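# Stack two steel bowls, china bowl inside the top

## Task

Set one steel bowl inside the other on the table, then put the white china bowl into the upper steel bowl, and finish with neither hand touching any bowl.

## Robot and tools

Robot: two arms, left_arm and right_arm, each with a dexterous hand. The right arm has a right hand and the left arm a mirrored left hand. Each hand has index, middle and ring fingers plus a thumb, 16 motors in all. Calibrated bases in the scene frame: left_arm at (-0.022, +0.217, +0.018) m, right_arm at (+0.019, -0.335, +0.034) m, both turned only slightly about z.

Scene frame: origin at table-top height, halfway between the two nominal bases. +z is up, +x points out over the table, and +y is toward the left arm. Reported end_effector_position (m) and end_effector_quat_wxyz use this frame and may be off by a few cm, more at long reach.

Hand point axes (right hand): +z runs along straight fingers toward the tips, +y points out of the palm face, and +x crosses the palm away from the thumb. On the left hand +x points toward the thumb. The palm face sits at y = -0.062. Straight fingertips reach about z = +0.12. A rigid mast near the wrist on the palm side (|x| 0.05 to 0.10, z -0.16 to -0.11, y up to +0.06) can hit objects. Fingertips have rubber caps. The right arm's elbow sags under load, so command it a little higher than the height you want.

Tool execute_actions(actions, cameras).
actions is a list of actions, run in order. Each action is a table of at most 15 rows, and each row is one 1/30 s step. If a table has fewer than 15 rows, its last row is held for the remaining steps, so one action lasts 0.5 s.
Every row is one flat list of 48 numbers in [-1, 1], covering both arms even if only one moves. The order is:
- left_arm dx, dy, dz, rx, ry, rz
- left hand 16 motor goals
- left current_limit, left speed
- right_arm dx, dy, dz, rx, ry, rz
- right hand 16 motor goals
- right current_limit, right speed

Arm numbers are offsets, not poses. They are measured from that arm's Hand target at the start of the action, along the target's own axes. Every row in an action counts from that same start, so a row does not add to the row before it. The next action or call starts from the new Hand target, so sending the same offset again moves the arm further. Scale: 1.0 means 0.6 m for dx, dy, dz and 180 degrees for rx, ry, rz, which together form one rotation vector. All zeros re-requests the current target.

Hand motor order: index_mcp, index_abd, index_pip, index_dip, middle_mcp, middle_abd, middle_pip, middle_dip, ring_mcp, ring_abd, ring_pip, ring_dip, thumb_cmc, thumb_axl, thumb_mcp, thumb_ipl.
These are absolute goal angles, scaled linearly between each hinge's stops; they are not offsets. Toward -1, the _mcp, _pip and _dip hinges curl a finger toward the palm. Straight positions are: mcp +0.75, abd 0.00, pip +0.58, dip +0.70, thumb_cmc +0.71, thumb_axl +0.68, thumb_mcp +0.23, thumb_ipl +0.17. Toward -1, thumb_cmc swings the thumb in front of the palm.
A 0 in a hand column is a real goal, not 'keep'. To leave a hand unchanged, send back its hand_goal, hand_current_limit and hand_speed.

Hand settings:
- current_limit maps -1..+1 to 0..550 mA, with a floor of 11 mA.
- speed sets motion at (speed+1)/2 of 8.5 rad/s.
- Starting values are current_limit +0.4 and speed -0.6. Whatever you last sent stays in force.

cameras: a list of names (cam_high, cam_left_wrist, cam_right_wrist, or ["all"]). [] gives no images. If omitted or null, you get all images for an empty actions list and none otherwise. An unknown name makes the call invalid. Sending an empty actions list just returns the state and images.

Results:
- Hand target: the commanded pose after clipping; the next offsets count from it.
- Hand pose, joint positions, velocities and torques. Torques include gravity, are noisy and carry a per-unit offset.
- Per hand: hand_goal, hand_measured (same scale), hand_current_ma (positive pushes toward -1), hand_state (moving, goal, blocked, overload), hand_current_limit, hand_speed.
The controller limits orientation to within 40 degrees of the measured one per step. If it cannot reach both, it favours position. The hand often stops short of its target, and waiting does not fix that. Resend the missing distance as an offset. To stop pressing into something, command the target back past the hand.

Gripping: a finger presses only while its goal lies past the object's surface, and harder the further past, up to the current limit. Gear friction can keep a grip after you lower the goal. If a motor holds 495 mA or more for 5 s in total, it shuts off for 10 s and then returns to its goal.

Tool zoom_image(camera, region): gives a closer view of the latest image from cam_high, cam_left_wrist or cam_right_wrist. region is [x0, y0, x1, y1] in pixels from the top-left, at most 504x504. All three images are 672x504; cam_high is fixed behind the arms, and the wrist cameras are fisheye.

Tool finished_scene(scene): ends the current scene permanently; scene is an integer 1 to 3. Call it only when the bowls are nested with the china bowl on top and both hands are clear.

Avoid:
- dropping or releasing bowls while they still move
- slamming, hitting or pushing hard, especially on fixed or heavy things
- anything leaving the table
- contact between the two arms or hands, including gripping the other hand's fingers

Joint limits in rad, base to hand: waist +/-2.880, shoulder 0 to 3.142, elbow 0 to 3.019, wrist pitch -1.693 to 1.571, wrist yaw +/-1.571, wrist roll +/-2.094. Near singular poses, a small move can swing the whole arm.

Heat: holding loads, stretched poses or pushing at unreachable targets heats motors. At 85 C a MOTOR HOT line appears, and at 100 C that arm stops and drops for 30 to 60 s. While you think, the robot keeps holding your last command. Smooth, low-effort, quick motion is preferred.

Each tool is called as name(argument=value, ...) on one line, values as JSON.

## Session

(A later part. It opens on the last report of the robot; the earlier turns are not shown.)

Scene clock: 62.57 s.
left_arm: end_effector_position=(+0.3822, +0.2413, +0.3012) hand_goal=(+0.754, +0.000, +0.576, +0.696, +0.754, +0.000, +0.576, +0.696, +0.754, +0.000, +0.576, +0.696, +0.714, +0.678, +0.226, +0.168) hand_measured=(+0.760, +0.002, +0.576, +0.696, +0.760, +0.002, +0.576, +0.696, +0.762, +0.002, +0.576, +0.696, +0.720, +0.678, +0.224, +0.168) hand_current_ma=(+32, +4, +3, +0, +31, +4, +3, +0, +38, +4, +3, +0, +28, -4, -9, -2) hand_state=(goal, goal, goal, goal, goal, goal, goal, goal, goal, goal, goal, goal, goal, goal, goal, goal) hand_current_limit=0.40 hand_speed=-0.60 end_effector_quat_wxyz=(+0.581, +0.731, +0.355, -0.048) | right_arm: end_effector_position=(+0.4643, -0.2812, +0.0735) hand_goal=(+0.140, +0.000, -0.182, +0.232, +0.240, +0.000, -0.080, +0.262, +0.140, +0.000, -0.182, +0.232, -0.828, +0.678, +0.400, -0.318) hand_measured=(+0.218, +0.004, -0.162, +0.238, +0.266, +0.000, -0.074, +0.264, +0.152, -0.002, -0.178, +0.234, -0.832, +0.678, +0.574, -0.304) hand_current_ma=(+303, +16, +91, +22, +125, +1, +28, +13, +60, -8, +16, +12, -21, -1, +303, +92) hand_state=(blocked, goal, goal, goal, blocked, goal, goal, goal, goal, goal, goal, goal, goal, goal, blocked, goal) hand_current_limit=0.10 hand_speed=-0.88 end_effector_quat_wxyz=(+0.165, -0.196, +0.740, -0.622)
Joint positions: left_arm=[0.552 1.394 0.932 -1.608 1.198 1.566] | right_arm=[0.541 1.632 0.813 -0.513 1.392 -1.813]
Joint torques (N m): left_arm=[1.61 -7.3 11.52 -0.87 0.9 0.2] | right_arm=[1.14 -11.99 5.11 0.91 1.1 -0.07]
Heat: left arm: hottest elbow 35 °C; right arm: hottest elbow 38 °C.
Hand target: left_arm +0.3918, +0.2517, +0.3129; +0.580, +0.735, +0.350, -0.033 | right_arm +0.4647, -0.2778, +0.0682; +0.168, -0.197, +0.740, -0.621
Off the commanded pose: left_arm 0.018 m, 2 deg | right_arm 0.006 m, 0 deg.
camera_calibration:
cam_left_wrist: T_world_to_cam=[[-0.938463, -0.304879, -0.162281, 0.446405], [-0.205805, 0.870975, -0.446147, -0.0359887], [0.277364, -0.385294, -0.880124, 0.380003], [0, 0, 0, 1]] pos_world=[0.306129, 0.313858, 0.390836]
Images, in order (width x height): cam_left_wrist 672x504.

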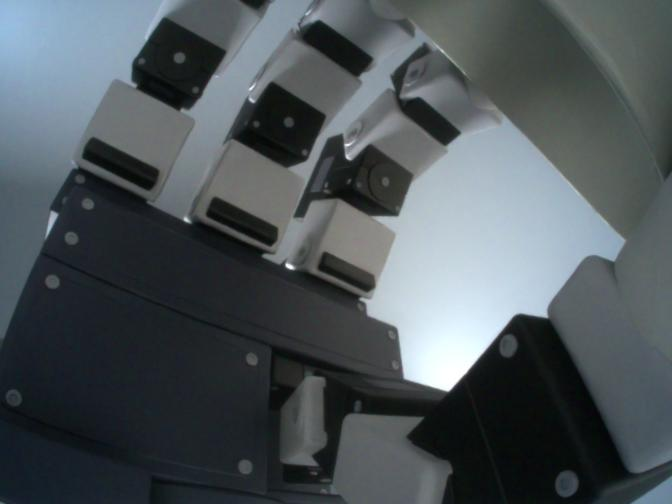

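execute_actions(actions=[[[0,0,0,0,0,0,0.754,0,0.576,0.696,0.754,0,0.576,0.696,0.754,0,0.576,0.696,0.714,0.678,0.226,0.168,0.4,-0.6, 0,0,0,0,0,0,0.16,0,-0.182,0.232,0.22,0,-0.08,0.261,0.1,0,-0.182,0.232,-0.829,0.677,0.36,-0.319,0.2,-0.88]],[[0,0,0,0,0,0,0.754,0,0.576,0.696,0.754,0,0.576,0.696,0.754,0,0.576,0.696,0.714,0.678,0.226,0.168,0.4,-0.6, 0,-0.06,-0.0107,0,0,0,0.16,0,-0.182,0.232,0.22,0,-0.08,0.261,0.1,0,-0.182,0.232,-0.829,0.677,0.36,-0.319,0.2,-0.88]],[[0,0,0,0,0,0,0.754,0,0.576,0.696,0.754,0,0.576,0.696,0.754,0,0.576,0.696,0.714,0.678,0.226,0.168,0.4,-0.6, 0,-0.09,-0.016,0,0,0,0.16,0,-0.182,0.232,0.22,0,-0.08,0.261,0.1,0,-0.182,0.232,-0.829,0.677,0.36,-0.319,0.2,-0.88]],[[0,0,0,0,0,0,0.754,0,0.576,0.696,0.754,0,0.576,0.696,0.754,0,0.576,0.696,0.714,0.678,0.226,0.168,0.4,-0.6, 0,-0.09,-0.016,0,0,0,0.16,0,-0.182,0.232,0.22,0,-0.08,0.261,0.1,0,-0.182,0.232,-0.829,0.677,0.36,-0.319,0.2,-0.88]]], cameras=["cam_high","cam_left_wrist"])

Scene clock: 66.50 s.
left_arm: end_effector_position=(+0.3822, +0.2413, +0.3012) hand_goal=(+0.754, +0.000, +0.576, +0.696, +0.754, +0.000, +0.576, +0.696, +0.754, +0.000, +0.576, +0.696, +0.714, +0.678, +0.226, +0.168) hand_measured=(+0.760, +0.002, +0.576, +0.696, +0.760, +0.002, +0.576, +0.696, +0.762, +0.002, +0.576, +0.696, +0.720, +0.678, +0.224, +0.168) hand_current_ma=(+32, +4, +3, +0, +31, +4, +3, +0, +38, +4, +3, +0, +28, -4, -9, -2) hand_state=(goal, goal, goal, goal, goal, goal, goal, goal, goal, goal, goal, goal, goal, goal, goal, goal) hand_current_limit=0.40 hand_speed=-0.60 end_effector_quat_wxyz=(+0.581, +0.731, +0.355, -0.048) | right_arm: end_effector_position=(+0.4517, -0.2870, +0.2025) hand_goal=(+0.160, +0.000, -0.182, +0.232, +0.220, +0.000, -0.080, +0.262, +0.100, +0.000, -0.182, +0.232, -0.828, +0.678, +0.360, -0.318) hand_measured=(+0.214, +0.006, -0.158, +0.242, +0.256, +0.000, -0.070, +0.268, +0.134, -0.002, -0.172, +0.236, -0.824, +0.678, +0.574, -0.298) hand_current_ma=(+272, +23, +115, +41, +177, +1, +50, +24, +167, -11, +50, +18, +18, -1, +330, +125) hand_state=(blocked, goal, blocked, goal, blocked, goal, goal, goal, blocked, goal, goal, goal, goal, goal, blocked, goal) hand_current_limit=0.20 hand_speed=-0.88 end_effector_quat_wxyz=(+0.156, -0.208, +0.738, -0.622)
Joint positions: left_arm=[0.552 1.394 0.932 -1.608 1.198 1.566] | right_arm=[0.541 1.375 0.944 -0.898 1.388 -1.844]
Joint torques (N m): left_arm=[1.67 -7.3 11.51 -0.84 0.92 0.21] | right_arm=[-0.15 -9.93 9.58 0.05 1.26 -0.03]
Heat: left arm: hottest elbow 36 °C; right arm: hottest elbow 38 °C.
Hand target: left_arm +0.3918, +0.2517, +0.3129; +0.580, +0.735, +0.350, -0.033 | right_arm +0.4640, -0.2777, +0.2145; +0.168, -0.197, +0.740, -0.621
Off the commanded pose: left_arm 0.018 m, 2 deg | right_arm 0.020 m, 2 deg.
camera_calibration:
cam_left_wrist: T_world_to_cam=[[-0.938463, -0.304879, -0.162281, 0.446405], [-0.205805, 0.870975, -0.446147, -0.0359887], [0.277364, -0.385294, -0.880124, 0.380003], [0, 0, 0, 1]] pos_world=[0.306129, 0.313858, 0.390836]
Images, in order (width x height): cam_high 672x504, cam_left_wrist 672x504.

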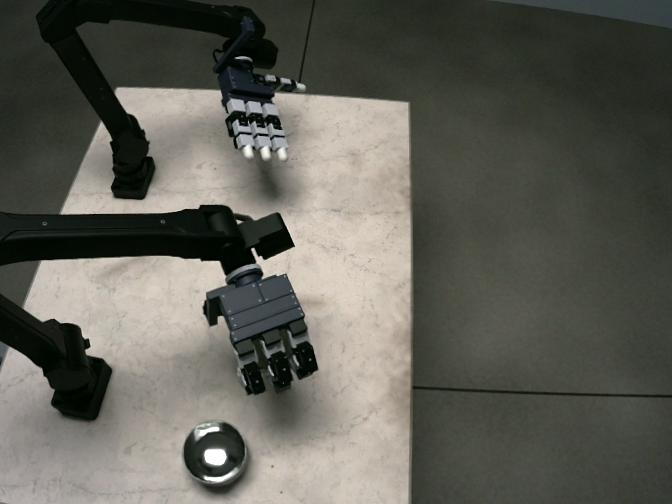

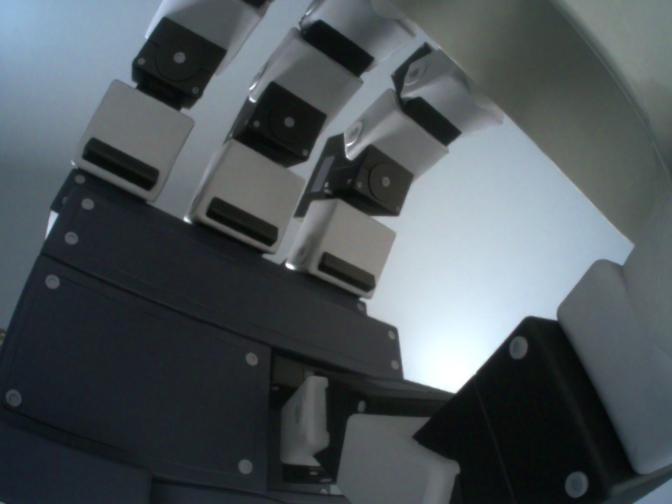

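Now carry over to the stack.

execute_actions(actions=[[[0,0,0,0,0,0,0.754,0,0.576,0.696,0.754,0,0.576,0.696,0.754,0,0.576,0.696,0.714,0.678,0.226,0.168,0.4,-0.6, 0.0803,-0.0097,0.0547,0,0.0334,0.0059,0.16,0,-0.182,0.232,0.22,0,-0.08,0.261,0.1,0,-0.182,0.232,-0.829,0.677,0.36,-0.319,0.2,-0.88]],[[0,0,0,0,0,0,0.754,0,0.576,0.696,0.754,0,0.576,0.696,0.754,0,0.576,0.696,0.714,0.678,0.226,0.168,0.4,-0.6, 0.074,-0.011,0.0627,0,0.0334,0.0059,0.16,0,-0.182,0.232,0.22,0,-0.08,0.261,0.1,0,-0.182,0.232,-0.829,0.677,0.36,-0.319,0.2,-0.88]],[[0,0,0,0,0,0,0.754,0,0.576,0.696,0.754,0,0.576,0.696,0.754,0,0.576,0.696,0.714,0.678,0.226,0.168,0.4,-0.6, 0.0668,-0.0123,0.07,0,0.0334,0.0059,0.16,0,-0.182,0.232,0.22,0,-0.08,0.261,0.1,0,-0.182,0.232,-0.829,0.677,0.36,-0.319,0.2,-0.88]],[[0,0,0,0,0,0,0.754,0,0.576,0.696,0.754,0,0.576,0.696,0.754,0,0.576,0.696,0.714,0.678,0.226,0.168,0.4,-0.6, 0.0588,-0.0135,0.0767,0,0.0334,0.0059,0.16,0,-0.182,0.232,0.22,0,-0.08,0.261,0.1,0,-0.182,0.232,-0.829,0.677,0.36,-0.319,0.2,-0.88]]], cameras=["cam_high"])

zoom_image(camera="cam_high", region=[150, 384, 270, 504])

Scene clock: 69.80 s.
left_arm: end_effector_position=(+0.3822, +0.2413, +0.3012) hand_goal=(+0.754, +0.000, +0.576, +0.696, +0.754, +0.000, +0.576, +0.696, +0.754, +0.000, +0.576, +0.696, +0.714, +0.678, +0.226, +0.168) hand_measured=(+0.760, +0.002, +0.576, +0.696, +0.760, +0.002, +0.576, +0.696, +0.762, +0.002, +0.576, +0.696, +0.720, +0.678, +0.224, +0.168) hand_current_ma=(+32, +4, +3, +0, +31, +4, +3, +0, +38, +4, +3, +0, +28, -4, -9, -2) hand_state=(goal, goal, goal, goal, goal, goal, goal, goal, goal, goal, goal, goal, goal, goal, goal, goal) hand_current_limit=0.40 hand_speed=-0.60 end_effector_quat_wxyz=(+0.581, +0.731, +0.355, -0.048) | right_arm: end_effector_position=(+0.3629, -0.4880, +0.2094) hand_goal=(+0.160, +0.000, -0.182, +0.232, +0.220, +0.000, -0.080, +0.262, +0.100, +0.000, -0.182, +0.232, -0.828, +0.678, +0.360, -0.318) hand_measured=(+0.210, +0.006, -0.156, +0.242, +0.252, +0.000, -0.068, +0.268, +0.130, -0.002, -0.170, +0.236, -0.824, +0.678, +0.574, -0.296) hand_current_ma=(+255, +26, +126, +44, +161, +1, +58, +26, +148, -11, +58, +20, +22, -1, +330, +138) hand_state=(blocked, goal, blocked, goal, blocked, goal, goal, goal, blocked, goal, goal, goal, goal, goal, blocked, blocked) hand_current_limit=0.20 hand_speed=-0.88 end_effector_quat_wxyz=(+0.024, -0.036, +0.766, -0.642)
Joint positions: left_arm=[0.552 1.394 0.932 -1.608 1.198 1.566] | right_arm=[0.07 1.141 0.75 -0.761 1.377 -2.006]
Joint torques (N m): left_arm=[1.61 -6.95 11.51 -0.84 0.93 0.2] | right_arm=[0.21 -8.06 7.15 1.24 1.01 -0.25]
Heat: left arm: hottest elbow 36 °C; right arm: hottest elbow 38 °C.
Hand target: left_arm +0.3918, +0.2517, +0.3129; +0.580, +0.735, +0.350, -0.033 | right_arm +0.3636, -0.4894, +0.2137; +0.033, -0.036, +0.766, -0.642
Off the commanded pose: left_arm 0.018 m, 2 deg | right_arm 0.005 m, 1 deg.
Images, in order (width x height): cam_high 672x504.

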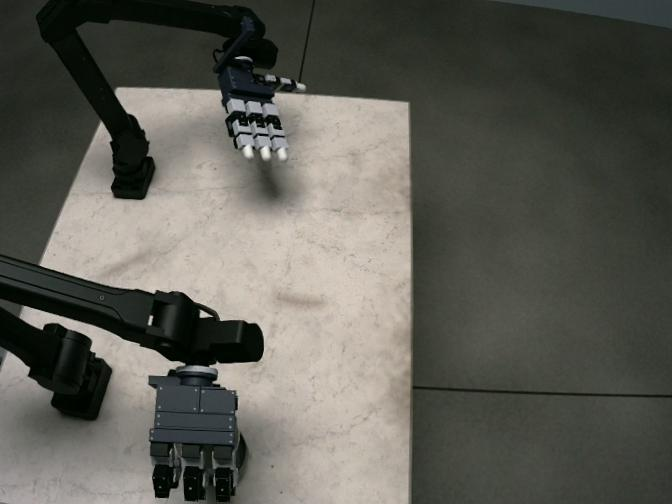

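Scaled by 4.200 from the camera's 672x504 image, which has a finer 960x720 frame.

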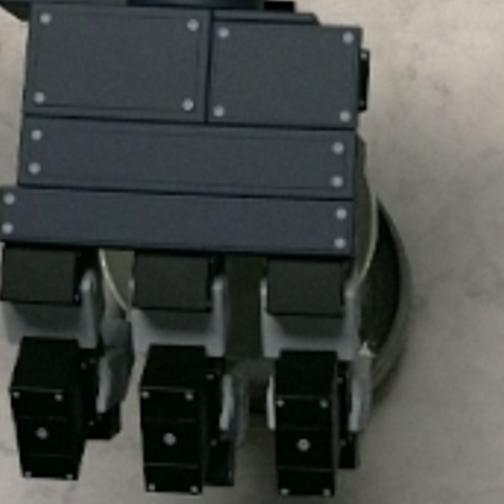

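zoom_image(camera="cam_high", region=[165, 414, 255, 504])

Scaled by 5.600 from the camera's 672x504 image, which has a finer 960x720 frame.

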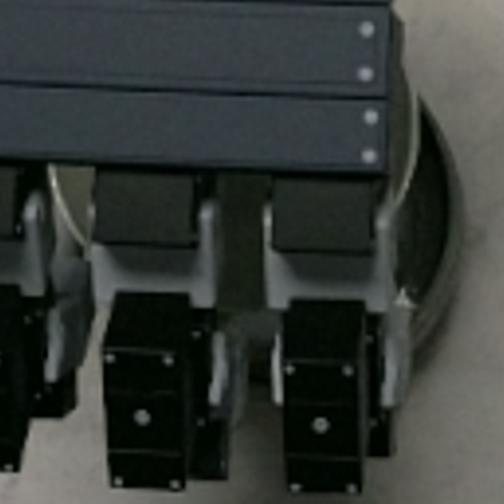

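execute_actions(actions=[[[0,0,0,0,0,0,0.754,0,0.576,0.696,0.754,0,0.576,0.696,0.754,0,0.576,0.696,0.714,0.678,0.226,0.168,0.4,-0.6, 0.0045,0.0364,0.0097,0,0,0,0.16,0,-0.182,0.232,0.22,0,-0.08,0.261,0.1,0,-0.182,0.232,-0.829,0.677,0.36,-0.319,0.2,-0.88]],[[0,0,0,0,0,0,0.754,0,0.576,0.696,0.754,0,0.576,0.696,0.754,0,0.576,0.696,0.714,0.678,0.226,0.168,0.4,-0.6, 0.0045,0.0364,0.0097,0,0,0,0.16,0,-0.182,0.232,0.22,0,-0.08,0.261,0.1,0,-0.182,0.232,-0.829,0.677,0.36,-0.319,0.2,-0.88]]], cameras=["cam_high"])

zoom_image(camera="cam_high", region=[165, 414, 255, 504])

Scene clock: 72.70 s.
left_arm: end_effector_position=(+0.3822, +0.2413, +0.3012) hand_goal=(+0.754, +0.000, +0.576, +0.696, +0.754, +0.000, +0.576, +0.696, +0.754, +0.000, +0.576, +0.696, +0.714, +0.678, +0.226, +0.168) hand_measured=(+0.760, +0.002, +0.576, +0.696, +0.760, +0.002, +0.576, +0.696, +0.762, +0.002, +0.576, +0.696, +0.720, +0.678, +0.224, +0.168) hand_current_ma=(+32, +4, +3, +0, +31, +4, +3, +0, +38, +4, +3, +0, +28, -4, -9, -2) hand_state=(goal, goal, goal, goal, goal, goal, goal, goal, goal, goal, goal, goal, goal, goal, goal, goal) hand_current_limit=0.40 hand_speed=-0.60 end_effector_quat_wxyz=(+0.581, +0.731, +0.355, -0.048) | right_arm: end_effector_position=(+0.3567, -0.4908, +0.1678) hand_goal=(+0.160, +0.000, -0.182, +0.232, +0.220, +0.000, -0.080, +0.262, +0.100, +0.000, -0.182, +0.232, -0.828, +0.678, +0.360, -0.318) hand_measured=(+0.210, +0.006, -0.156, +0.242, +0.252, +0.000, -0.068, +0.268, +0.130, -0.002, -0.170, +0.236, -0.824, +0.678, +0.574, -0.296) hand_current_ma=(+255, +26, +126, +44, +161, +1, +58, +26, +148, -11, +58, +20, +22, -1, +330, +138) hand_state=(blocked, goal, blocked, goal, blocked, goal, goal, goal, blocked, goal, goal, goal, goal, goal, blocked, blocked) hand_current_limit=0.20 hand_speed=-0.88 end_effector_quat_wxyz=(+0.030, -0.034, +0.767, -0.641)
Joint positions: left_arm=[0.552 1.394 0.932 -1.608 1.198 1.566] | right_arm=[0.059 1.166 0.639 -0.55 1.368 -2.071]
Joint torques (N m): left_arm=[1.9 -7.18 11.56 -0.81 0.91 0.2] | right_arm=[-0.79 -6.24 6.99 1.21 0.97 -0.35]
Heat: left arm: hottest elbow 36 °C; right arm: hottest elbow 38 °C.
Hand target: left_arm +0.3918, +0.2517, +0.3129; +0.580, +0.735, +0.350, -0.033 | right_arm +0.3588, -0.4937, +0.1688; +0.033, -0.036, +0.765, -0.642
Off the commanded pose: left_arm 0.018 m, 2 deg | right_arm 0.004 m, 0 deg.
joint sent to its limit (right arm) — joint 6 (wrist roll), lower limit. The joint targets still meet the commanded pose.
Images, in order (width x height): cam_high 672x504.

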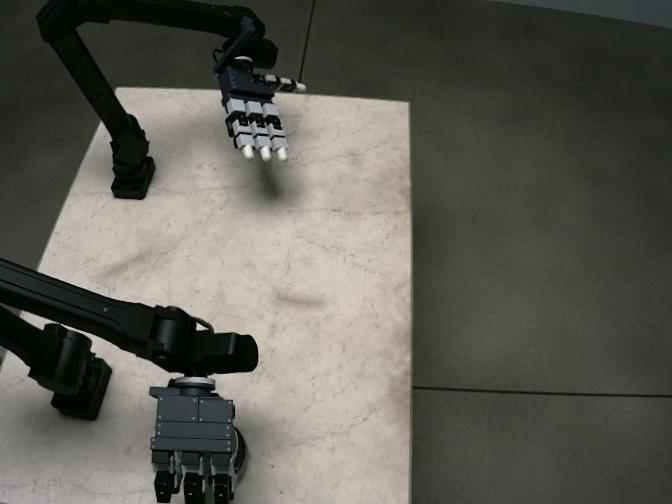

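Scaled by 5.600 from the camera's 672x504 image, which has a finer 960x720 frame.

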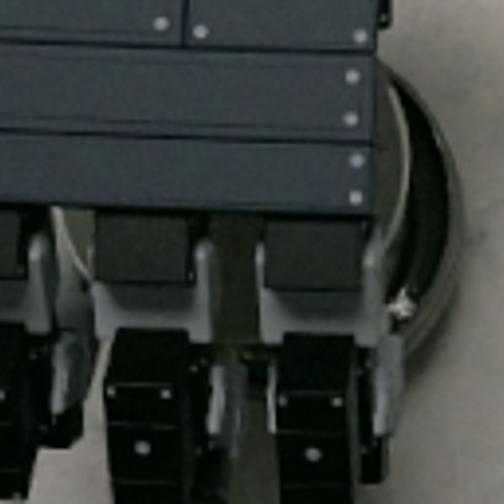

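execute_actions(actions=[[[0,0,0,0,0,0,0.754,0,0.576,0.696,0.754,0,0.576,0.696,0.754,0,0.576,0.696,0.714,0.678,0.226,0.168,0.4,-0.6, -0.0055,0.0378,0.005,0,0.0137,0.0024,0.16,0,-0.182,0.232,0.22,0,-0.08,0.261,0.1,0,-0.182,0.232,-0.829,0.677,0.36,-0.319,0.2,-0.88]],[[0,0,0,0,0,0,0.754,0,0.576,0.696,0.754,0,0.576,0.696,0.754,0,0.576,0.696,0.714,0.678,0.226,0.168,0.4,-0.6, 0,0,0,0,0,0,0.16,0,-0.182,0.232,0.22,0,-0.08,0.261,0.1,0,-0.182,0.232,-0.829,0.677,0.36,-0.319,0.2,-0.88]]], cameras=["cam_high"])

zoom_image(camera="cam_high", region=[165, 414, 255, 504])

Scene clock: 74.90 s.
left_arm: end_effector_position=(+0.3822, +0.2413, +0.3012) hand_goal=(+0.754, +0.000, +0.576, +0.696, +0.754, +0.000, +0.576, +0.696, +0.754, +0.000, +0.576, +0.696, +0.714, +0.678, +0.226, +0.168) hand_measured=(+0.760, +0.002, +0.576, +0.696, +0.760, +0.002, +0.576, +0.696, +0.762, +0.002, +0.576, +0.696, +0.720, +0.678, +0.224, +0.168) hand_current_ma=(+32, +4, +3, +0, +31, +4, +3, +0, +38, +4, +3, +0, +28, -4, -9, -2) hand_state=(goal, goal, goal, goal, goal, goal, goal, goal, goal, goal, goal, goal, goal, goal, goal, goal) hand_current_limit=0.40 hand_speed=-0.60 end_effector_quat_wxyz=(+0.581, +0.731, +0.355, -0.048) | right_arm: end_effector_position=(+0.3539, -0.4917, +0.1401) hand_goal=(+0.160, +0.000, -0.182, +0.232, +0.220, +0.000, -0.080, +0.262, +0.100, +0.000, -0.182, +0.232, -0.828, +0.678, +0.360, -0.318) hand_measured=(+0.210, +0.006, -0.156, +0.242, +0.252, +0.000, -0.068, +0.268, +0.130, -0.002, -0.170, +0.236, -0.824, +0.678, +0.574, -0.296) hand_current_ma=(+255, +26, +126, +44, +161, +1, +58, +26, +148, -11, +58, +20, +22, -1, +330, +138) hand_state=(blocked, goal, blocked, goal, blocked, goal, goal, goal, blocked, goal, goal, goal, goal, goal, blocked, blocked) hand_current_limit=0.20 hand_speed=-0.88 end_effector_quat_wxyz=(+0.014, -0.027, +0.768, -0.640)
Joint positions: left_arm=[0.552 1.394 0.932 -1.608 1.198 1.566] | right_arm=[0.059 1.254 0.639 -0.627 1.379 -1.919]
Joint torques (N m): left_arm=[1.85 -7.24 11.55 -0.8 0.9 0.21] | right_arm=[-0.32 -5.95 7.57 -0.01 1.29 -0.08]
Heat: left arm: hottest elbow 36 °C; right arm: hottest elbow 38 °C.
Hand target: left_arm +0.3918, +0.2517, +0.3129; +0.580, +0.735, +0.350, -0.033 | right_arm +0.3620, -0.4924, +0.1459; +0.019, -0.019, +0.766, -0.642
Off the commanded pose: left_arm 0.018 m, 2 deg | right_arm 0.010 m, 1 deg.
Images, in order (width x height): cam_high 672x504.

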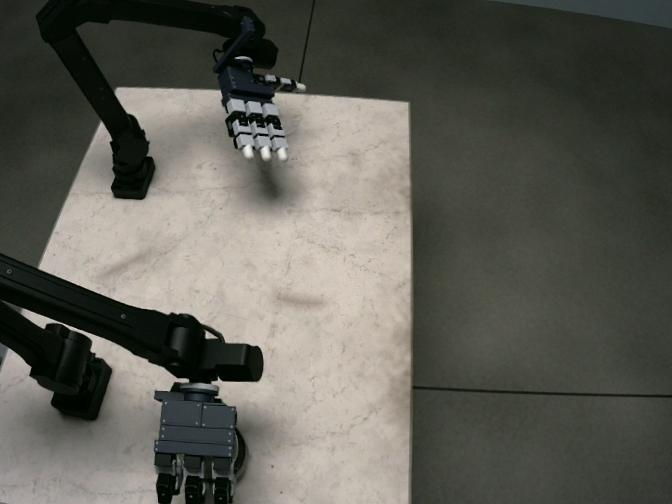

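Scaled by 5.600 from the camera's 672x504 image, which has a finer 960x720 frame.

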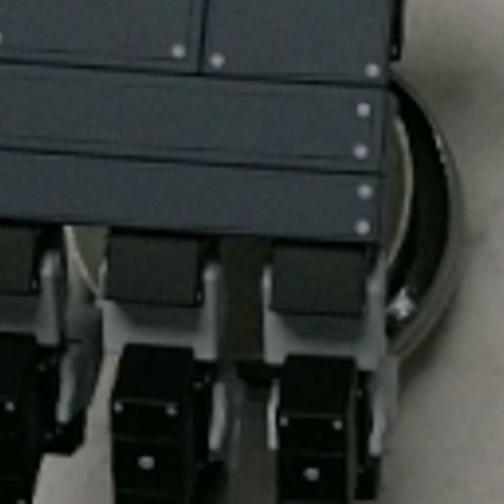

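execute_actions(actions=[[[0,0,0,0,0,0,0.754,0,0.576,0.696,0.754,0,0.576,0.696,0.754,0,0.576,0.696,0.714,0.678,0.226,0.168,0.4,-0.6, -0.01,0.003,0,0,0,0,0.16,0,-0.182,0.232,0.22,0,-0.08,0.261,0.1,0,-0.182,0.232,-0.829,0.677,0.36,-0.319,0.2,-0.88]],[[0,0,0,0,0,0,0.754,0,0.576,0.696,0.754,0,0.576,0.696,0.754,0,0.576,0.696,0.714,0.678,0.226,0.168,0.4,-0.6, 0,0,0,0,0,0,0.16,0,-0.182,0.232,0.22,0,-0.08,0.261,0.1,0,-0.182,0.232,-0.829,0.677,0.36,-0.319,0.2,-0.88]]], cameras=["cam_high"])

zoom_image(camera="cam_high", region=[165, 414, 255, 504])

Scene clock: 76.67 s.
left_arm: end_effector_position=(+0.3822, +0.2413, +0.3012) hand_goal=(+0.754, +0.000, +0.576, +0.696, +0.754, +0.000, +0.576, +0.696, +0.754, +0.000, +0.576, +0.696, +0.714, +0.678, +0.226, +0.168) hand_measured=(+0.760, +0.002, +0.576, +0.696, +0.760, +0.002, +0.576, +0.696, +0.762, +0.002, +0.576, +0.696, +0.720, +0.678, +0.224, +0.168) hand_current_ma=(+32, +4, +3, +0, +31, +4, +3, +0, +38, +4, +3, +0, +28, -4, -9, -2) hand_state=(goal, goal, goal, goal, goal, goal, goal, goal, goal, goal, goal, goal, goal, goal, goal, goal) hand_current_limit=0.40 hand_speed=-0.60 end_effector_quat_wxyz=(+0.581, +0.731, +0.355, -0.048) | right_arm: end_effector_position=(+0.3535, -0.4918, +0.1332) hand_goal=(+0.160, +0.000, -0.182, +0.232, +0.220, +0.000, -0.080, +0.262, +0.100, +0.000, -0.182, +0.232, -0.828, +0.678, +0.360, -0.318) hand_measured=(+0.210, +0.006, -0.156, +0.242, +0.252, +0.000, -0.068, +0.268, +0.130, -0.002, -0.170, +0.236, -0.824, +0.678, +0.574, -0.296) hand_current_ma=(+255, +26, +126, +44, +161, +1, +58, +26, +148, -11, +58, +20, +22, -1, +330, +138) hand_state=(blocked, goal, blocked, goal, blocked, goal, goal, goal, blocked, goal, goal, goal, goal, goal, blocked, blocked) hand_current_limit=0.20 hand_speed=-0.88 end_effector_quat_wxyz=(+0.008, -0.030, +0.768, -0.640)
Joint positions: left_arm=[0.552 1.394 0.932 -1.608 1.198 1.566] | right_arm=[0.059 1.276 0.639 -0.631 1.38 -1.906]
Joint torques (N m): left_arm=[1.61 -7.18 11.6 -0.84 0.92 0.21] | right_arm=[0.32 -6.59 8.47 -0.01 1.28 -0.04]
Heat: left arm: hottest elbow 36 °C; right arm: hottest elbow 38 °C.
Hand target: left_arm +0.3918, +0.2517, +0.3129; +0.580, +0.735, +0.350, -0.033 | right_arm +0.3680, -0.4917, +0.1441; +0.019, -0.019, +0.766, -0.642
Off the commanded pose: left_arm 0.018 m, 2 deg | right_arm 0.018 m, 2 deg.
Images, in order (width x height): cam_high 672x504.

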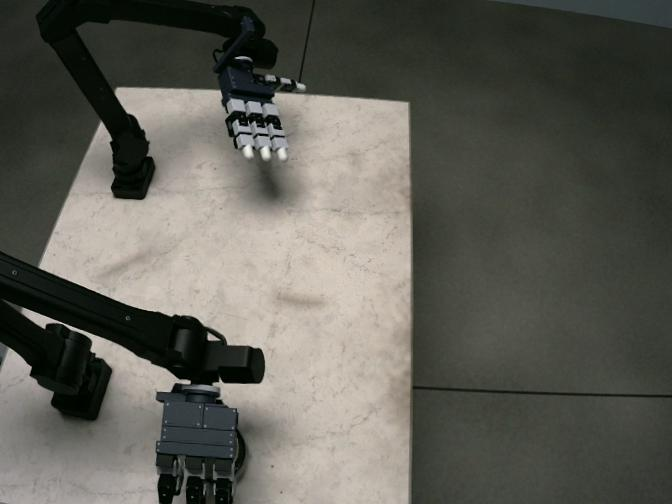

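Scaled by 5.600 from the camera's 672x504 image, which has a finer 960x720 frame.

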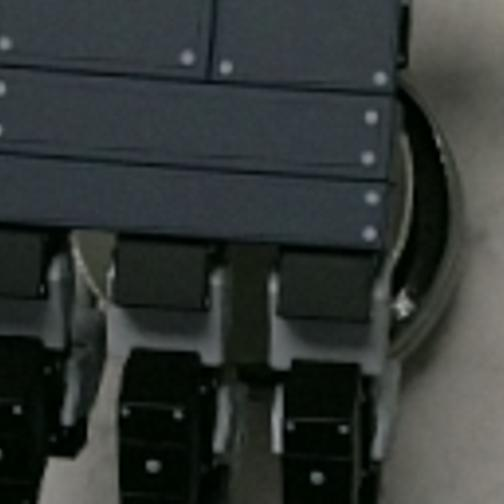

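execute_actions(actions=[[[0,0,0,0,0,0,0.754,0,0.576,0.696,0.754,0,0.576,0.696,0.754,0,0.576,0.696,0.714,0.678,0.226,0.168,0.4,-0.6, 0,-0.035,-0.006,0,0,0,0.16,0,-0.182,0.232,0.22,0,-0.08,0.261,0.1,0,-0.182,0.232,-0.829,0.677,0.36,-0.319,0.2,-0.88]],[[0,0,0,0,0,0,0.754,0,0.576,0.696,0.754,0,0.576,0.696,0.754,0,0.576,0.696,0.714,0.678,0.226,0.168,0.4,-0.6, 0,0,0,0,0,0,0.16,0,-0.182,0.232,0.22,0,-0.08,0.261,0.1,0,-0.182,0.232,-0.829,0.677,0.36,-0.319,0.2,-0.88]]], cameras=[])

Scene clock: 78.17 s.
left_arm: end_effector_position=(+0.3822, +0.2413, +0.3012) hand_goal=(+0.754, +0.000, +0.576, +0.696, +0.754, +0.000, +0.576, +0.696, +0.754, +0.000, +0.576, +0.696, +0.714, +0.678, +0.226, +0.168) hand_measured=(+0.760, +0.002, +0.576, +0.696, +0.760, +0.002, +0.576, +0.696, +0.762, +0.002, +0.576, +0.696, +0.720, +0.678, +0.224, +0.168) hand_current_ma=(+32, +4, +3, +0, +31, +4, +3, +0, +38, +4, +3, +0, +28, -4, -9, -2) hand_state=(goal, goal, goal, goal, goal, goal, goal, goal, goal, goal, goal, goal, goal, goal, goal, goal) hand_current_limit=0.40 hand_speed=-0.60 end_effector_quat_wxyz=(+0.581, +0.731, +0.355, -0.048) | right_arm: end_effector_position=(+0.3522, -0.4918, +0.1486) hand_goal=(+0.160, +0.000, -0.182, +0.232, +0.220, +0.000, -0.080, +0.262, +0.100, +0.000, -0.182, +0.232, -0.828, +0.678, +0.360, -0.318) hand_measured=(+0.210, +0.006, -0.156, +0.242, +0.252, +0.000, -0.068, +0.268, +0.130, -0.002, -0.170, +0.236, -0.824, +0.678, +0.574, -0.296) hand_current_ma=(+255, +26, +126, +44, +161, +1, +58, +26, +148, -11, +58, +20, +22, -1, +330, +138) hand_state=(blocked, goal, blocked, goal, blocked, goal, goal, goal, blocked, goal, goal, goal, goal, goal, blocked, blocked) hand_current_limit=0.20 hand_speed=-0.88 end_effector_quat_wxyz=(+0.002, -0.035, +0.768, -0.639)
Joint positions: left_arm=[0.552 1.394 0.932 -1.608 1.198 1.566] | right_arm=[0.059 1.248 0.667 -0.703 1.38 -1.906]
Joint torques (N m): left_arm=[1.73 -7.36 11.52 -0.81 0.9 0.19] | right_arm=[0.26 -7.06 8.94 0.14 1.26 -0.05]
Heat: left arm: hottest elbow 36 °C; right arm: hottest elbow 38 °C.
Hand target: left_arm +0.3918, +0.2517, +0.3129; +0.580, +0.735, +0.350, -0.033 | right_arm +0.3680, -0.4918, +0.1655; +0.019, -0.019, +0.766, -0.642
Off the commanded pose: left_arm 0.018 m, 2 deg | right_arm 0.023 m, 3 deg.
No camera images: "cameras" was empty.

execute_actions(actions=[[[0,0,0,0,0,0,0.754,0,0.576,0.696,0.754,0,0.576,0.696,0.754,0,0.576,0.696,0.714,0.678,0.226,0.168,0.4,-0.6, 0.0092,0.0465,0.0093,0,0,0,0.16,0,-0.182,0.232,0.22,0,-0.08,0.261,0.1,0,-0.182,0.232,-0.829,0.677,0.36,-0.319,0.2,-0.88]],[[0,0,0,0,0,0,0.754,0,0.576,0.696,0.754,0,0.576,0.696,0.754,0,0.576,0.696,0.714,0.678,0.226,0.168,0.4,-0.6, 0,0,0,0,0,0,0.16,0,-0.182,0.232,0.22,0,-0.08,0.261,0.1,0,-0.182,0.232,-0.829,0.677,0.36,-0.319,0.2,-0.88]]], cameras=["cam_high"])

zoom_image(camera="cam_high", region=[165, 414, 255, 504])

Scene clock: 79.93 s.
left_arm: end_effector_position=(+0.3822, +0.2413, +0.3012) hand_goal=(+0.754, +0.000, +0.576, +0.696, +0.754, +0.000, +0.576, +0.696, +0.754, +0.000, +0.576, +0.696, +0.714, +0.678, +0.226, +0.168) hand_measured=(+0.760, +0.002, +0.576, +0.696, +0.760, +0.002, +0.576, +0.696, +0.762, +0.002, +0.576, +0.696, +0.720, +0.678, +0.224, +0.168) hand_current_ma=(+32, +4, +3, +0, +31, +4, +3, +0, +38, +4, +3, +0, +28, -4, -9, -2) hand_state=(goal, goal, goal, goal, goal, goal, goal, goal, goal, goal, goal, goal, goal, goal, goal, goal) hand_current_limit=0.40 hand_speed=-0.60 end_effector_quat_wxyz=(+0.581, +0.731, +0.355, -0.048) | right_arm: end_effector_position=(+0.3614, -0.4919, +0.1374) hand_goal=(+0.160, +0.000, -0.182, +0.232, +0.220, +0.000, -0.080, +0.262, +0.100, +0.000, -0.182, +0.232, -0.828, +0.678, +0.360, -0.318) hand_measured=(+0.210, +0.006, -0.156, +0.242, +0.252, +0.000, -0.068, +0.268, +0.130, -0.002, -0.170, +0.236, -0.824, +0.678, +0.574, -0.296) hand_current_ma=(+255, +26, +126, +44, +161, +1, +58, +26, +148, -11, +58, +20, +22, -1, +330, +138) hand_state=(blocked, goal, blocked, goal, blocked, goal, goal, goal, blocked, goal, goal, goal, goal, goal, blocked, blocked) hand_current_limit=0.20 hand_speed=-0.88 end_effector_quat_wxyz=(+0.019, -0.019, +0.768, -0.640)
Joint positions: left_arm=[0.552 1.394 0.932 -1.608 1.198 1.566] | right_arm=[0.059 1.279 0.651 -0.617 1.38 -1.897]
Joint torques (N m): left_arm=[1.85 -7.06 11.51 -0.85 0.9 0.22] | right_arm=[0.91 -7.71 6 1.01 1.23 -0.18]
Heat: left arm: hottest elbow 36 °C; right arm: hottest elbow 38 °C.
Hand target: left_arm +0.3918, +0.2517, +0.3129; +0.580, +0.735, +0.350, -0.033 | right_arm +0.3627, -0.4927, +0.1370; +0.019, -0.019, +0.766, -0.642
Off the commanded pose: left_arm 0.018 m, 2 deg | right_arm 0.002 m, 0 deg.
Images, in order (width x height): cam_high 672x504.

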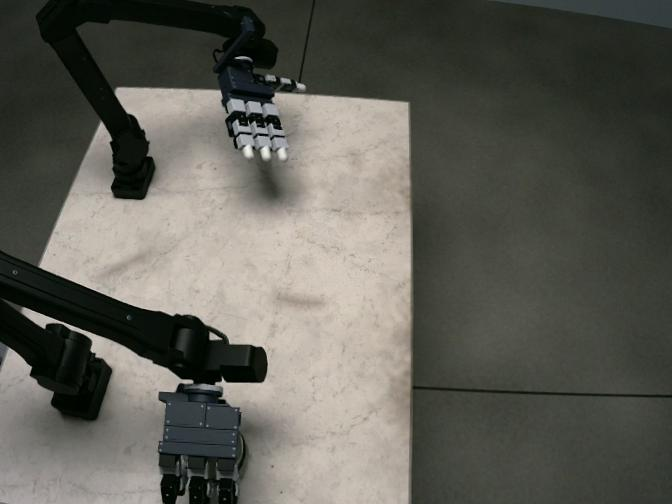

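Scaled by 5.600 from the camera's 672x504 image, which has a finer 960x720 frame.

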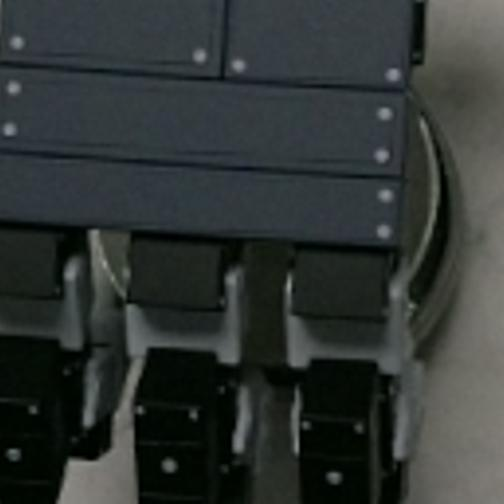

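execute_actions(actions=[[[0,0,0,0,0,0,0.754,0,0.576,0.696,0.754,0,0.576,0.696,0.754,0,0.576,0.696,0.714,0.678,0.226,0.168,0.4,-0.6, 0.0015,0.0125,0.0022,0,0,0,0.16,0,-0.182,0.232,0.22,0,-0.08,0.261,0.1,0,-0.182,0.232,-0.829,0.677,0.36,-0.319,0.2,-0.88]],[[0,0,0,0,0,0,0.754,0,0.576,0.696,0.754,0,0.576,0.696,0.754,0,0.576,0.696,0.714,0.678,0.226,0.168,0.4,-0.6, 0,0.01,0.0017,0,0,0,0.16,0,-0.182,0.232,0.22,0,-0.08,0.261,0.1,0,-0.182,0.232,-0.829,0.677,0.36,-0.319,0.2,-0.88]]], cameras=["cam_high"])

zoom_image(camera="cam_high", region=[165, 414, 255, 504])

Scene clock: 81.63 s.
left_arm: end_effector_position=(+0.3822, +0.2413, +0.3012) hand_goal=(+0.754, +0.000, +0.576, +0.696, +0.754, +0.000, +0.576, +0.696, +0.754, +0.000, +0.576, +0.696, +0.714, +0.678, +0.226, +0.168) hand_measured=(+0.760, +0.002, +0.576, +0.696, +0.760, +0.002, +0.576, +0.696, +0.762, +0.002, +0.576, +0.696, +0.720, +0.678, +0.224, +0.168) hand_current_ma=(+32, +4, +3, +0, +31, +4, +3, +0, +38, +4, +3, +0, +28, -4, -9, -2) hand_state=(goal, goal, goal, goal, goal, goal, goal, goal, goal, goal, goal, goal, goal, goal, goal, goal) hand_current_limit=0.40 hand_speed=-0.60 end_effector_quat_wxyz=(+0.581, +0.731, +0.355, -0.048) | right_arm: end_effector_position=(+0.3604, -0.4919, +0.1244) hand_goal=(+0.160, +0.000, -0.182, +0.232, +0.220, +0.000, -0.080, +0.262, +0.100, +0.000, -0.182, +0.232, -0.828, +0.678, +0.360, -0.318) hand_measured=(+0.210, +0.006, -0.156, +0.242, +0.252, +0.000, -0.068, +0.268, +0.130, -0.002, -0.170, +0.236, -0.824, +0.678, +0.574, -0.296) hand_current_ma=(+255, +26, +126, +44, +161, +1, +58, +26, +148, -11, +58, +20, +22, -1, +330, +138) hand_state=(blocked, goal, blocked, goal, blocked, goal, goal, goal, blocked, goal, goal, goal, goal, goal, blocked, blocked) hand_current_limit=0.20 hand_speed=-0.88 end_effector_quat_wxyz=(+0.020, -0.019, +0.767, -0.640)
Joint positions: left_arm=[0.552 1.394 0.932 -1.608 1.198 1.566] | right_arm=[0.059 1.304 0.629 -0.569 1.381 -1.897]
Joint torques (N m): left_arm=[1.61 -7.36 11.51 -0.87 0.91 0.2] | right_arm=[-0.67 -7.41 5.89 1.07 1.21 -0.31]
Heat: left arm: hottest elbow 36 °C; right arm: hottest elbow 38 °C.
Hand target: left_arm +0.3918, +0.2517, +0.3129; +0.580, +0.735, +0.350, -0.033 | right_arm +0.3618, -0.4927, +0.1233; +0.019, -0.019, +0.766, -0.642
Off the commanded pose: left_arm 0.018 m, 2 deg | right_arm 0.002 m, 0 deg.
Images, in order (width x height): cam_high 672x504.

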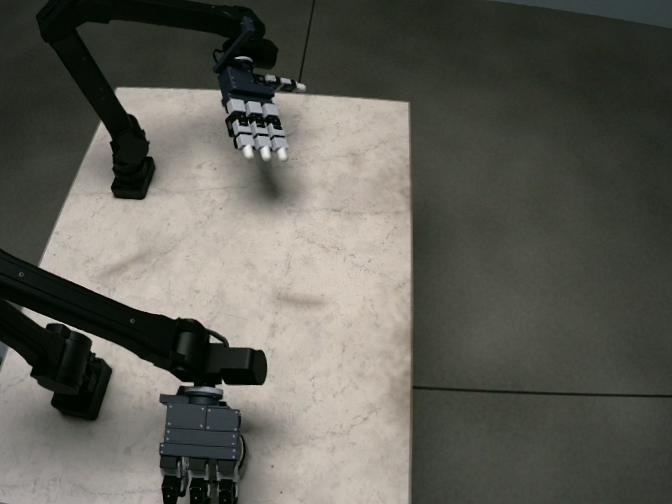

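Scaled by 5.600 from the camera's 672x504 image, which has a finer 960x720 frame.

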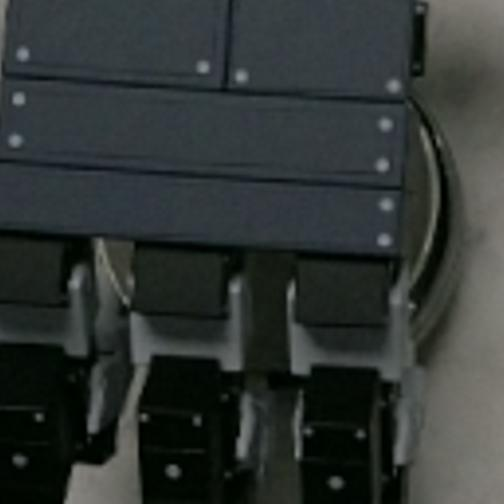

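execute_actions(actions=[[[0,0,0,0,0,0,0.754,0,0.576,0.696,0.754,0,0.576,0.696,0.754,0,0.576,0.696,0.714,0.678,0.226,0.168,0.4,-0.6, 0.0003,0.0082,0.0014,0,0,0,0.16,0,-0.182,0.232,0.22,0,-0.08,0.261,0.1,0,-0.182,0.232,-0.829,0.677,0.36,-0.319,0.2,-0.88]],[[0,0,0,0,0,0,0.754,0,0.576,0.696,0.754,0,0.576,0.696,0.754,0,0.576,0.696,0.714,0.678,0.226,0.168,0.4,-0.6, 0,0,0,0,0,0,0.16,0,-0.182,0.232,0.22,0,-0.08,0.261,0.1,0,-0.182,0.232,-0.829,0.677,0.36,-0.319,0.2,-0.88]]], cameras=["cam_left_wrist"])

Scene clock: 83.27 s.
left_arm: end_effector_position=(+0.3822, +0.2413, +0.3012) hand_goal=(+0.754, +0.000, +0.576, +0.696, +0.754, +0.000, +0.576, +0.696, +0.754, +0.000, +0.576, +0.696, +0.714, +0.678, +0.226, +0.168) hand_measured=(+0.760, +0.002, +0.576, +0.696, +0.760, +0.002, +0.576, +0.696, +0.762, +0.002, +0.576, +0.696, +0.720, +0.678, +0.224, +0.168) hand_current_ma=(+32, +4, +3, +0, +31, +4, +3, +0, +38, +4, +3, +0, +28, -4, -9, -2) hand_state=(goal, goal, goal, goal, goal, goal, goal, goal, goal, goal, goal, goal, goal, goal, goal, goal) hand_current_limit=0.40 hand_speed=-0.60 end_effector_quat_wxyz=(+0.581, +0.731, +0.355, -0.048) | right_arm: end_effector_position=(+0.3616, -0.4922, +0.1221) hand_goal=(+0.160, +0.000, -0.182, +0.232, +0.220, +0.000, -0.080, +0.262, +0.100, +0.000, -0.182, +0.232, -0.828, +0.678, +0.360, -0.318) hand_measured=(+0.210, +0.006, -0.156, +0.242, +0.252, +0.000, -0.068, +0.268, +0.130, -0.002, -0.170, +0.236, -0.824, +0.678, +0.574, -0.296) hand_current_ma=(+255, +26, +126, +44, +161, +0, +58, +26, +148, -11, +58, +20, +22, -1, +330, +138) hand_state=(blocked, goal, blocked, goal, blocked, goal, goal, goal, blocked, goal, goal, goal, goal, goal, blocked, blocked) hand_current_limit=0.20 hand_speed=-0.88 end_effector_quat_wxyz=(+0.022, -0.016, +0.767, -0.641)
Joint positions: left_arm=[0.552 1.394 0.932 -1.608 1.198 1.566] | right_arm=[0.059 1.311 0.625 -0.552 1.383 -1.897]
Joint torques (N m): left_arm=[1.61 -7.36 11.55 -0.79 0.9 0.21] | right_arm=[-0.85 -7.24 5.55 1.11 1.15 -0.23]
Heat: left arm: hottest elbow 36 °C; right arm: hottest elbow 38 °C.
Hand target: left_arm +0.3918, +0.2517, +0.3129; +0.580, +0.735, +0.350, -0.033 | right_arm +0.3616, -0.4927, +0.1183; +0.019, -0.019, +0.766, -0.642
Off the commanded pose: left_arm 0.018 m, 2 deg | right_arm 0.004 m, 1 deg.
camera_calibration:
cam_left_wrist: T_world_to_cam=[[-0.938463, -0.304879, -0.162281, 0.446405], [-0.205805, 0.870975, -0.446147, -0.0359887], [0.277364, -0.385294, -0.880124, 0.380003], [0, 0, 0, 1]] pos_world=[0.306129, 0.313858, 0.390836]
Images, in order (width x height): cam_left_wrist 672x504.

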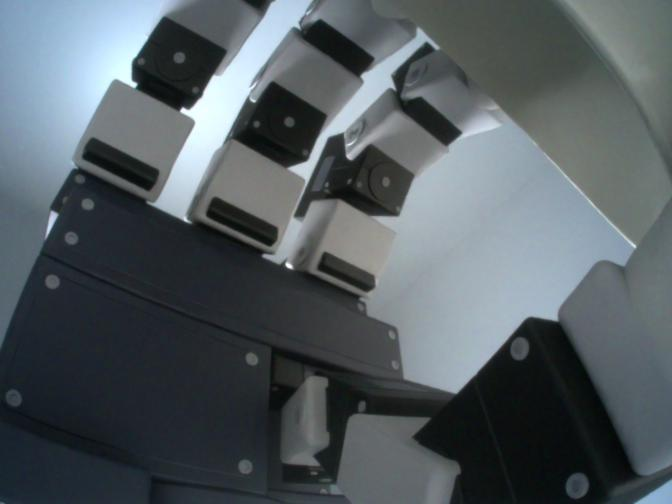

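execute_actions(actions=[[[0,0,0,0,0,0,0.754,0,0.576,0.696,0.754,0,0.576,0.696,0.754,0,0.576,0.696,0.714,0.678,0.226,0.168,0.4,-0.6, 0,-0.005,-0.0008,0,0,0,0.19,0,-0.182,0.232,0.235,0,-0.08,0.261,0.11,0,-0.182,0.232,-0.829,0.677,0.53,-0.319,0.2,-0.85]],[[0,0,0,0,0,0,0.754,0,0.576,0.696,0.754,0,0.576,0.696,0.754,0,0.576,0.696,0.714,0.678,0.226,0.168,0.4,-0.6, 0,0,0,0,0,0,0.19,0,-0.182,0.232,0.235,0,-0.08,0.261,0.11,0,-0.182,0.232,-0.829,0.677,0.53,-0.319,0.2,-0.85]]], cameras=["cam_left_wrist"])

Scene clock: 85.90 s.
left_arm: end_effector_position=(+0.3822, +0.2413, +0.3012) hand_goal=(+0.754, +0.000, +0.576, +0.696, +0.754, +0.000, +0.576, +0.696, +0.754, +0.000, +0.576, +0.696, +0.714, +0.678, +0.226, +0.168) hand_measured=(+0.760, +0.002, +0.576, +0.696, +0.760, +0.002, +0.576, +0.696, +0.762, +0.002, +0.576, +0.696, +0.720, +0.678, +0.224, +0.168) hand_current_ma=(+32, +4, +3, +0, +31, +4, +3, +0, +38, +4, +3, +0, +28, -4, -9, -2) hand_state=(goal, goal, goal, goal, goal, goal, goal, goal, goal, goal, goal, goal, goal, goal, goal, goal) hand_current_limit=0.40 hand_speed=-0.60 end_effector_quat_wxyz=(+0.581, +0.731, +0.355, -0.048) | right_arm: end_effector_position=(+0.3616, -0.4922, +0.1221) hand_goal=(+0.190, +0.000, -0.182, +0.232, +0.236, +0.000, -0.080, +0.262, +0.110, +0.000, -0.182, +0.232, -0.828, +0.678, +0.530, -0.318) hand_measured=(+0.212, +0.006, -0.156, +0.242, +0.252, +0.000, -0.068, +0.268, +0.130, -0.002, -0.170, +0.236, -0.822, +0.678, +0.574, -0.296) hand_current_ma=(+110, +26, +126, +44, +83, -1, +58, +26, +96, -11, +58, +20, +24, -1, +274, +138) hand_state=(blocked, goal, blocked, goal, goal, goal, goal, goal, goal, goal, goal, goal, goal, goal, blocked, blocked) hand_current_limit=0.20 hand_speed=-0.85 end_effector_quat_wxyz=(+0.022, -0.017, +0.767, -0.641)
Joint positions: left_arm=[0.552 1.394 0.932 -1.608 1.198 1.566] | right_arm=[0.059 1.311 0.625 -0.552 1.383 -1.897]
Joint torques (N m): left_arm=[1.67 -7.36 11.55 -0.85 0.91 0.21] | right_arm=[0.44 -7.18 5.97 0.7 1.14 -0.23]
Heat: left arm: hottest elbow 36 °C; right arm: hottest elbow 38 °C.
Hand target: left_arm +0.3918, +0.2517, +0.3129; +0.580, +0.735, +0.350, -0.033 | right_arm +0.3616, -0.4928, +0.1214; +0.019, -0.019, +0.766, -0.642
Off the commanded pose: left_arm 0.018 m, 2 deg | right_arm 0.001 m, 0 deg.
camera_calibration:
cam_left_wrist: T_world_to_cam=[[-0.938463, -0.304879, -0.162281, 0.446405], [-0.205805, 0.870975, -0.446147, -0.0359887], [0.277364, -0.385294, -0.880124, 0.380003], [0, 0, 0, 1]] pos_world=[0.306129, 0.313858, 0.390836]
Images, in order (width x height): cam_left_wrist 672x504.

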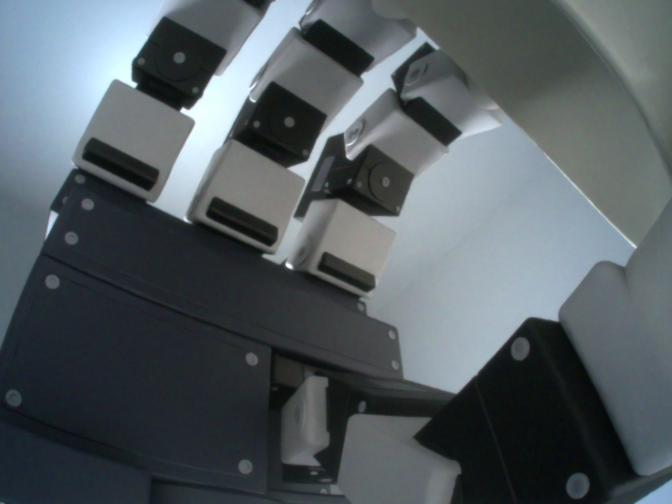

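execute_actions(actions=[[[0,0,0,0,0,0,0.754,0,0.576,0.696,0.754,0,0.576,0.696,0.754,0,0.576,0.696,0.714,0.678,0.226,0.168,0.4,-0.6, 0,0,0,0,0,0,0.2,0,-0.182,0.232,0.243,0,-0.08,0.261,0.12,0,-0.182,0.232,-0.829,0.677,0.556,-0.319,0.2,-0.9]],[[0,0,0,0,0,0,0.754,0,0.576,0.696,0.754,0,0.576,0.696,0.754,0,0.576,0.696,0.714,0.678,0.226,0.168,0.4,-0.6, 0,0,0,0,0,0,0.3,0,-0.182,0.232,0.34,0,-0.08,0.261,0.22,0,-0.182,0.232,-0.829,0.677,0.64,-0.319,0.2,-0.96]],[[0,0,0,0,0,0,0.754,0,0.576,0.696,0.754,0,0.576,0.696,0.754,0,0.576,0.696,0.714,0.678,0.226,0.168,0.4,-0.6, 0,0,0,0,0,0,0.3,0,-0.182,0.232,0.34,0,-0.08,0.261,0.22,0,-0.182,0.232,-0.829,0.677,0.64,-0.319,0.2,-0.96]]], cameras=["cam_left_wrist","cam_high"])

zoom_image(camera="cam_high", region=[165, 414, 255, 504])

Scene clock: 88.20 s.
left_arm: end_effector_position=(+0.3822, +0.2413, +0.3012) hand_goal=(+0.754, +0.000, +0.576, +0.696, +0.754, +0.000, +0.576, +0.696, +0.754, +0.000, +0.576, +0.696, +0.714, +0.678, +0.226, +0.168) hand_measured=(+0.760, +0.002, +0.576, +0.696, +0.760, +0.002, +0.576, +0.696, +0.762, +0.002, +0.576, +0.696, +0.720, +0.678, +0.224, +0.168) hand_current_ma=(+32, +4, +3, +0, +31, +4, +3, +0, +38, +4, +3, +0, +28, -4, -9, -2) hand_state=(goal, goal, goal, goal, goal, goal, goal, goal, goal, goal, goal, goal, goal, goal, goal, goal) hand_current_limit=0.40 hand_speed=-0.60 end_effector_quat_wxyz=(+0.581, +0.731, +0.355, -0.048) | right_arm: end_effector_position=(+0.3613, -0.4927, +0.1225) hand_goal=(+0.300, +0.000, -0.182, +0.232, +0.340, +0.000, -0.080, +0.262, +0.220, +0.000, -0.182, +0.232, -0.828, +0.678, +0.640, -0.318) hand_measured=(+0.286, +0.004, -0.178, +0.234, +0.322, +0.000, -0.078, +0.266, +0.206, -0.002, -0.178, +0.236, -0.824, +0.678, +0.632, -0.316) hand_current_ma=(-71, +13, +15, +12, -85, -1, +9, +15, -72, -11, +15, +14, +21, -1, -42, +11) hand_state=(goal, goal, goal, goal, goal, goal, goal, goal, goal, goal, goal, goal, goal, goal, goal, goal) hand_current_limit=0.20 hand_speed=-0.96 end_effector_quat_wxyz=(+0.021, -0.017, +0.766, -0.643)
Joint positions: left_arm=[0.552 1.394 0.932 -1.608 1.198 1.566] | right_arm=[0.058 1.311 0.625 -0.552 1.386 -1.898]
Joint torques (N m): left_arm=[1.61 -7.36 11.58 -0.81 0.91 0.22] | right_arm=[0.56 -7.94 6.11 0.7 1 -0.18]
Heat: left arm: hottest elbow 36 °C; right arm: hottest elbow 38 °C.
Hand target: left_arm +0.3918, +0.2517, +0.3129; +0.580, +0.735, +0.350, -0.033 | right_arm +0.3616, -0.4928, +0.1214; +0.019, -0.019, +0.766, -0.642
Off the commanded pose: left_arm 0.018 m, 2 deg | right_arm 0.001 m, 0 deg.
camera_calibration:
cam_left_wrist: T_world_to_cam=[[-0.938463, -0.304879, -0.162281, 0.446405], [-0.205805, 0.870975, -0.446147, -0.0359887], [0.277364, -0.385294, -0.880124, 0.380003], [0, 0, 0, 1]] pos_world=[0.306129, 0.313858, 0.390836]
Images, in order (width x height): cam_high 672x504, cam_left_wrist 672x504.

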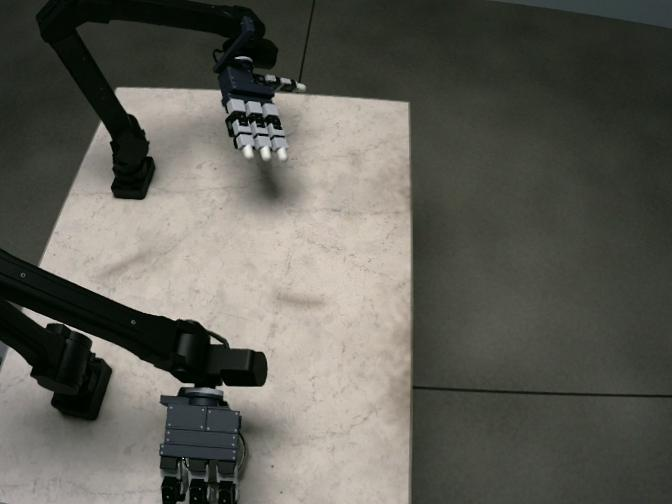

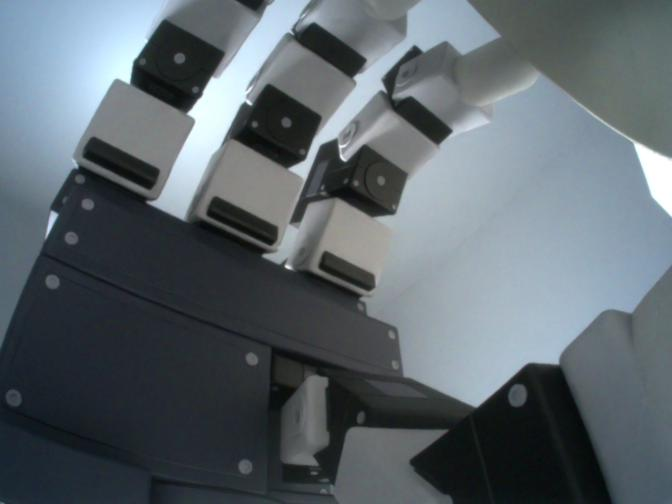

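Scaled by 5.600 from the camera's 672x504 image, which has a finer 960x720 frame.

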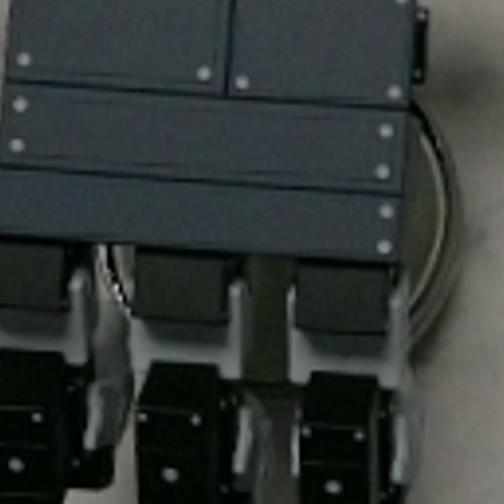

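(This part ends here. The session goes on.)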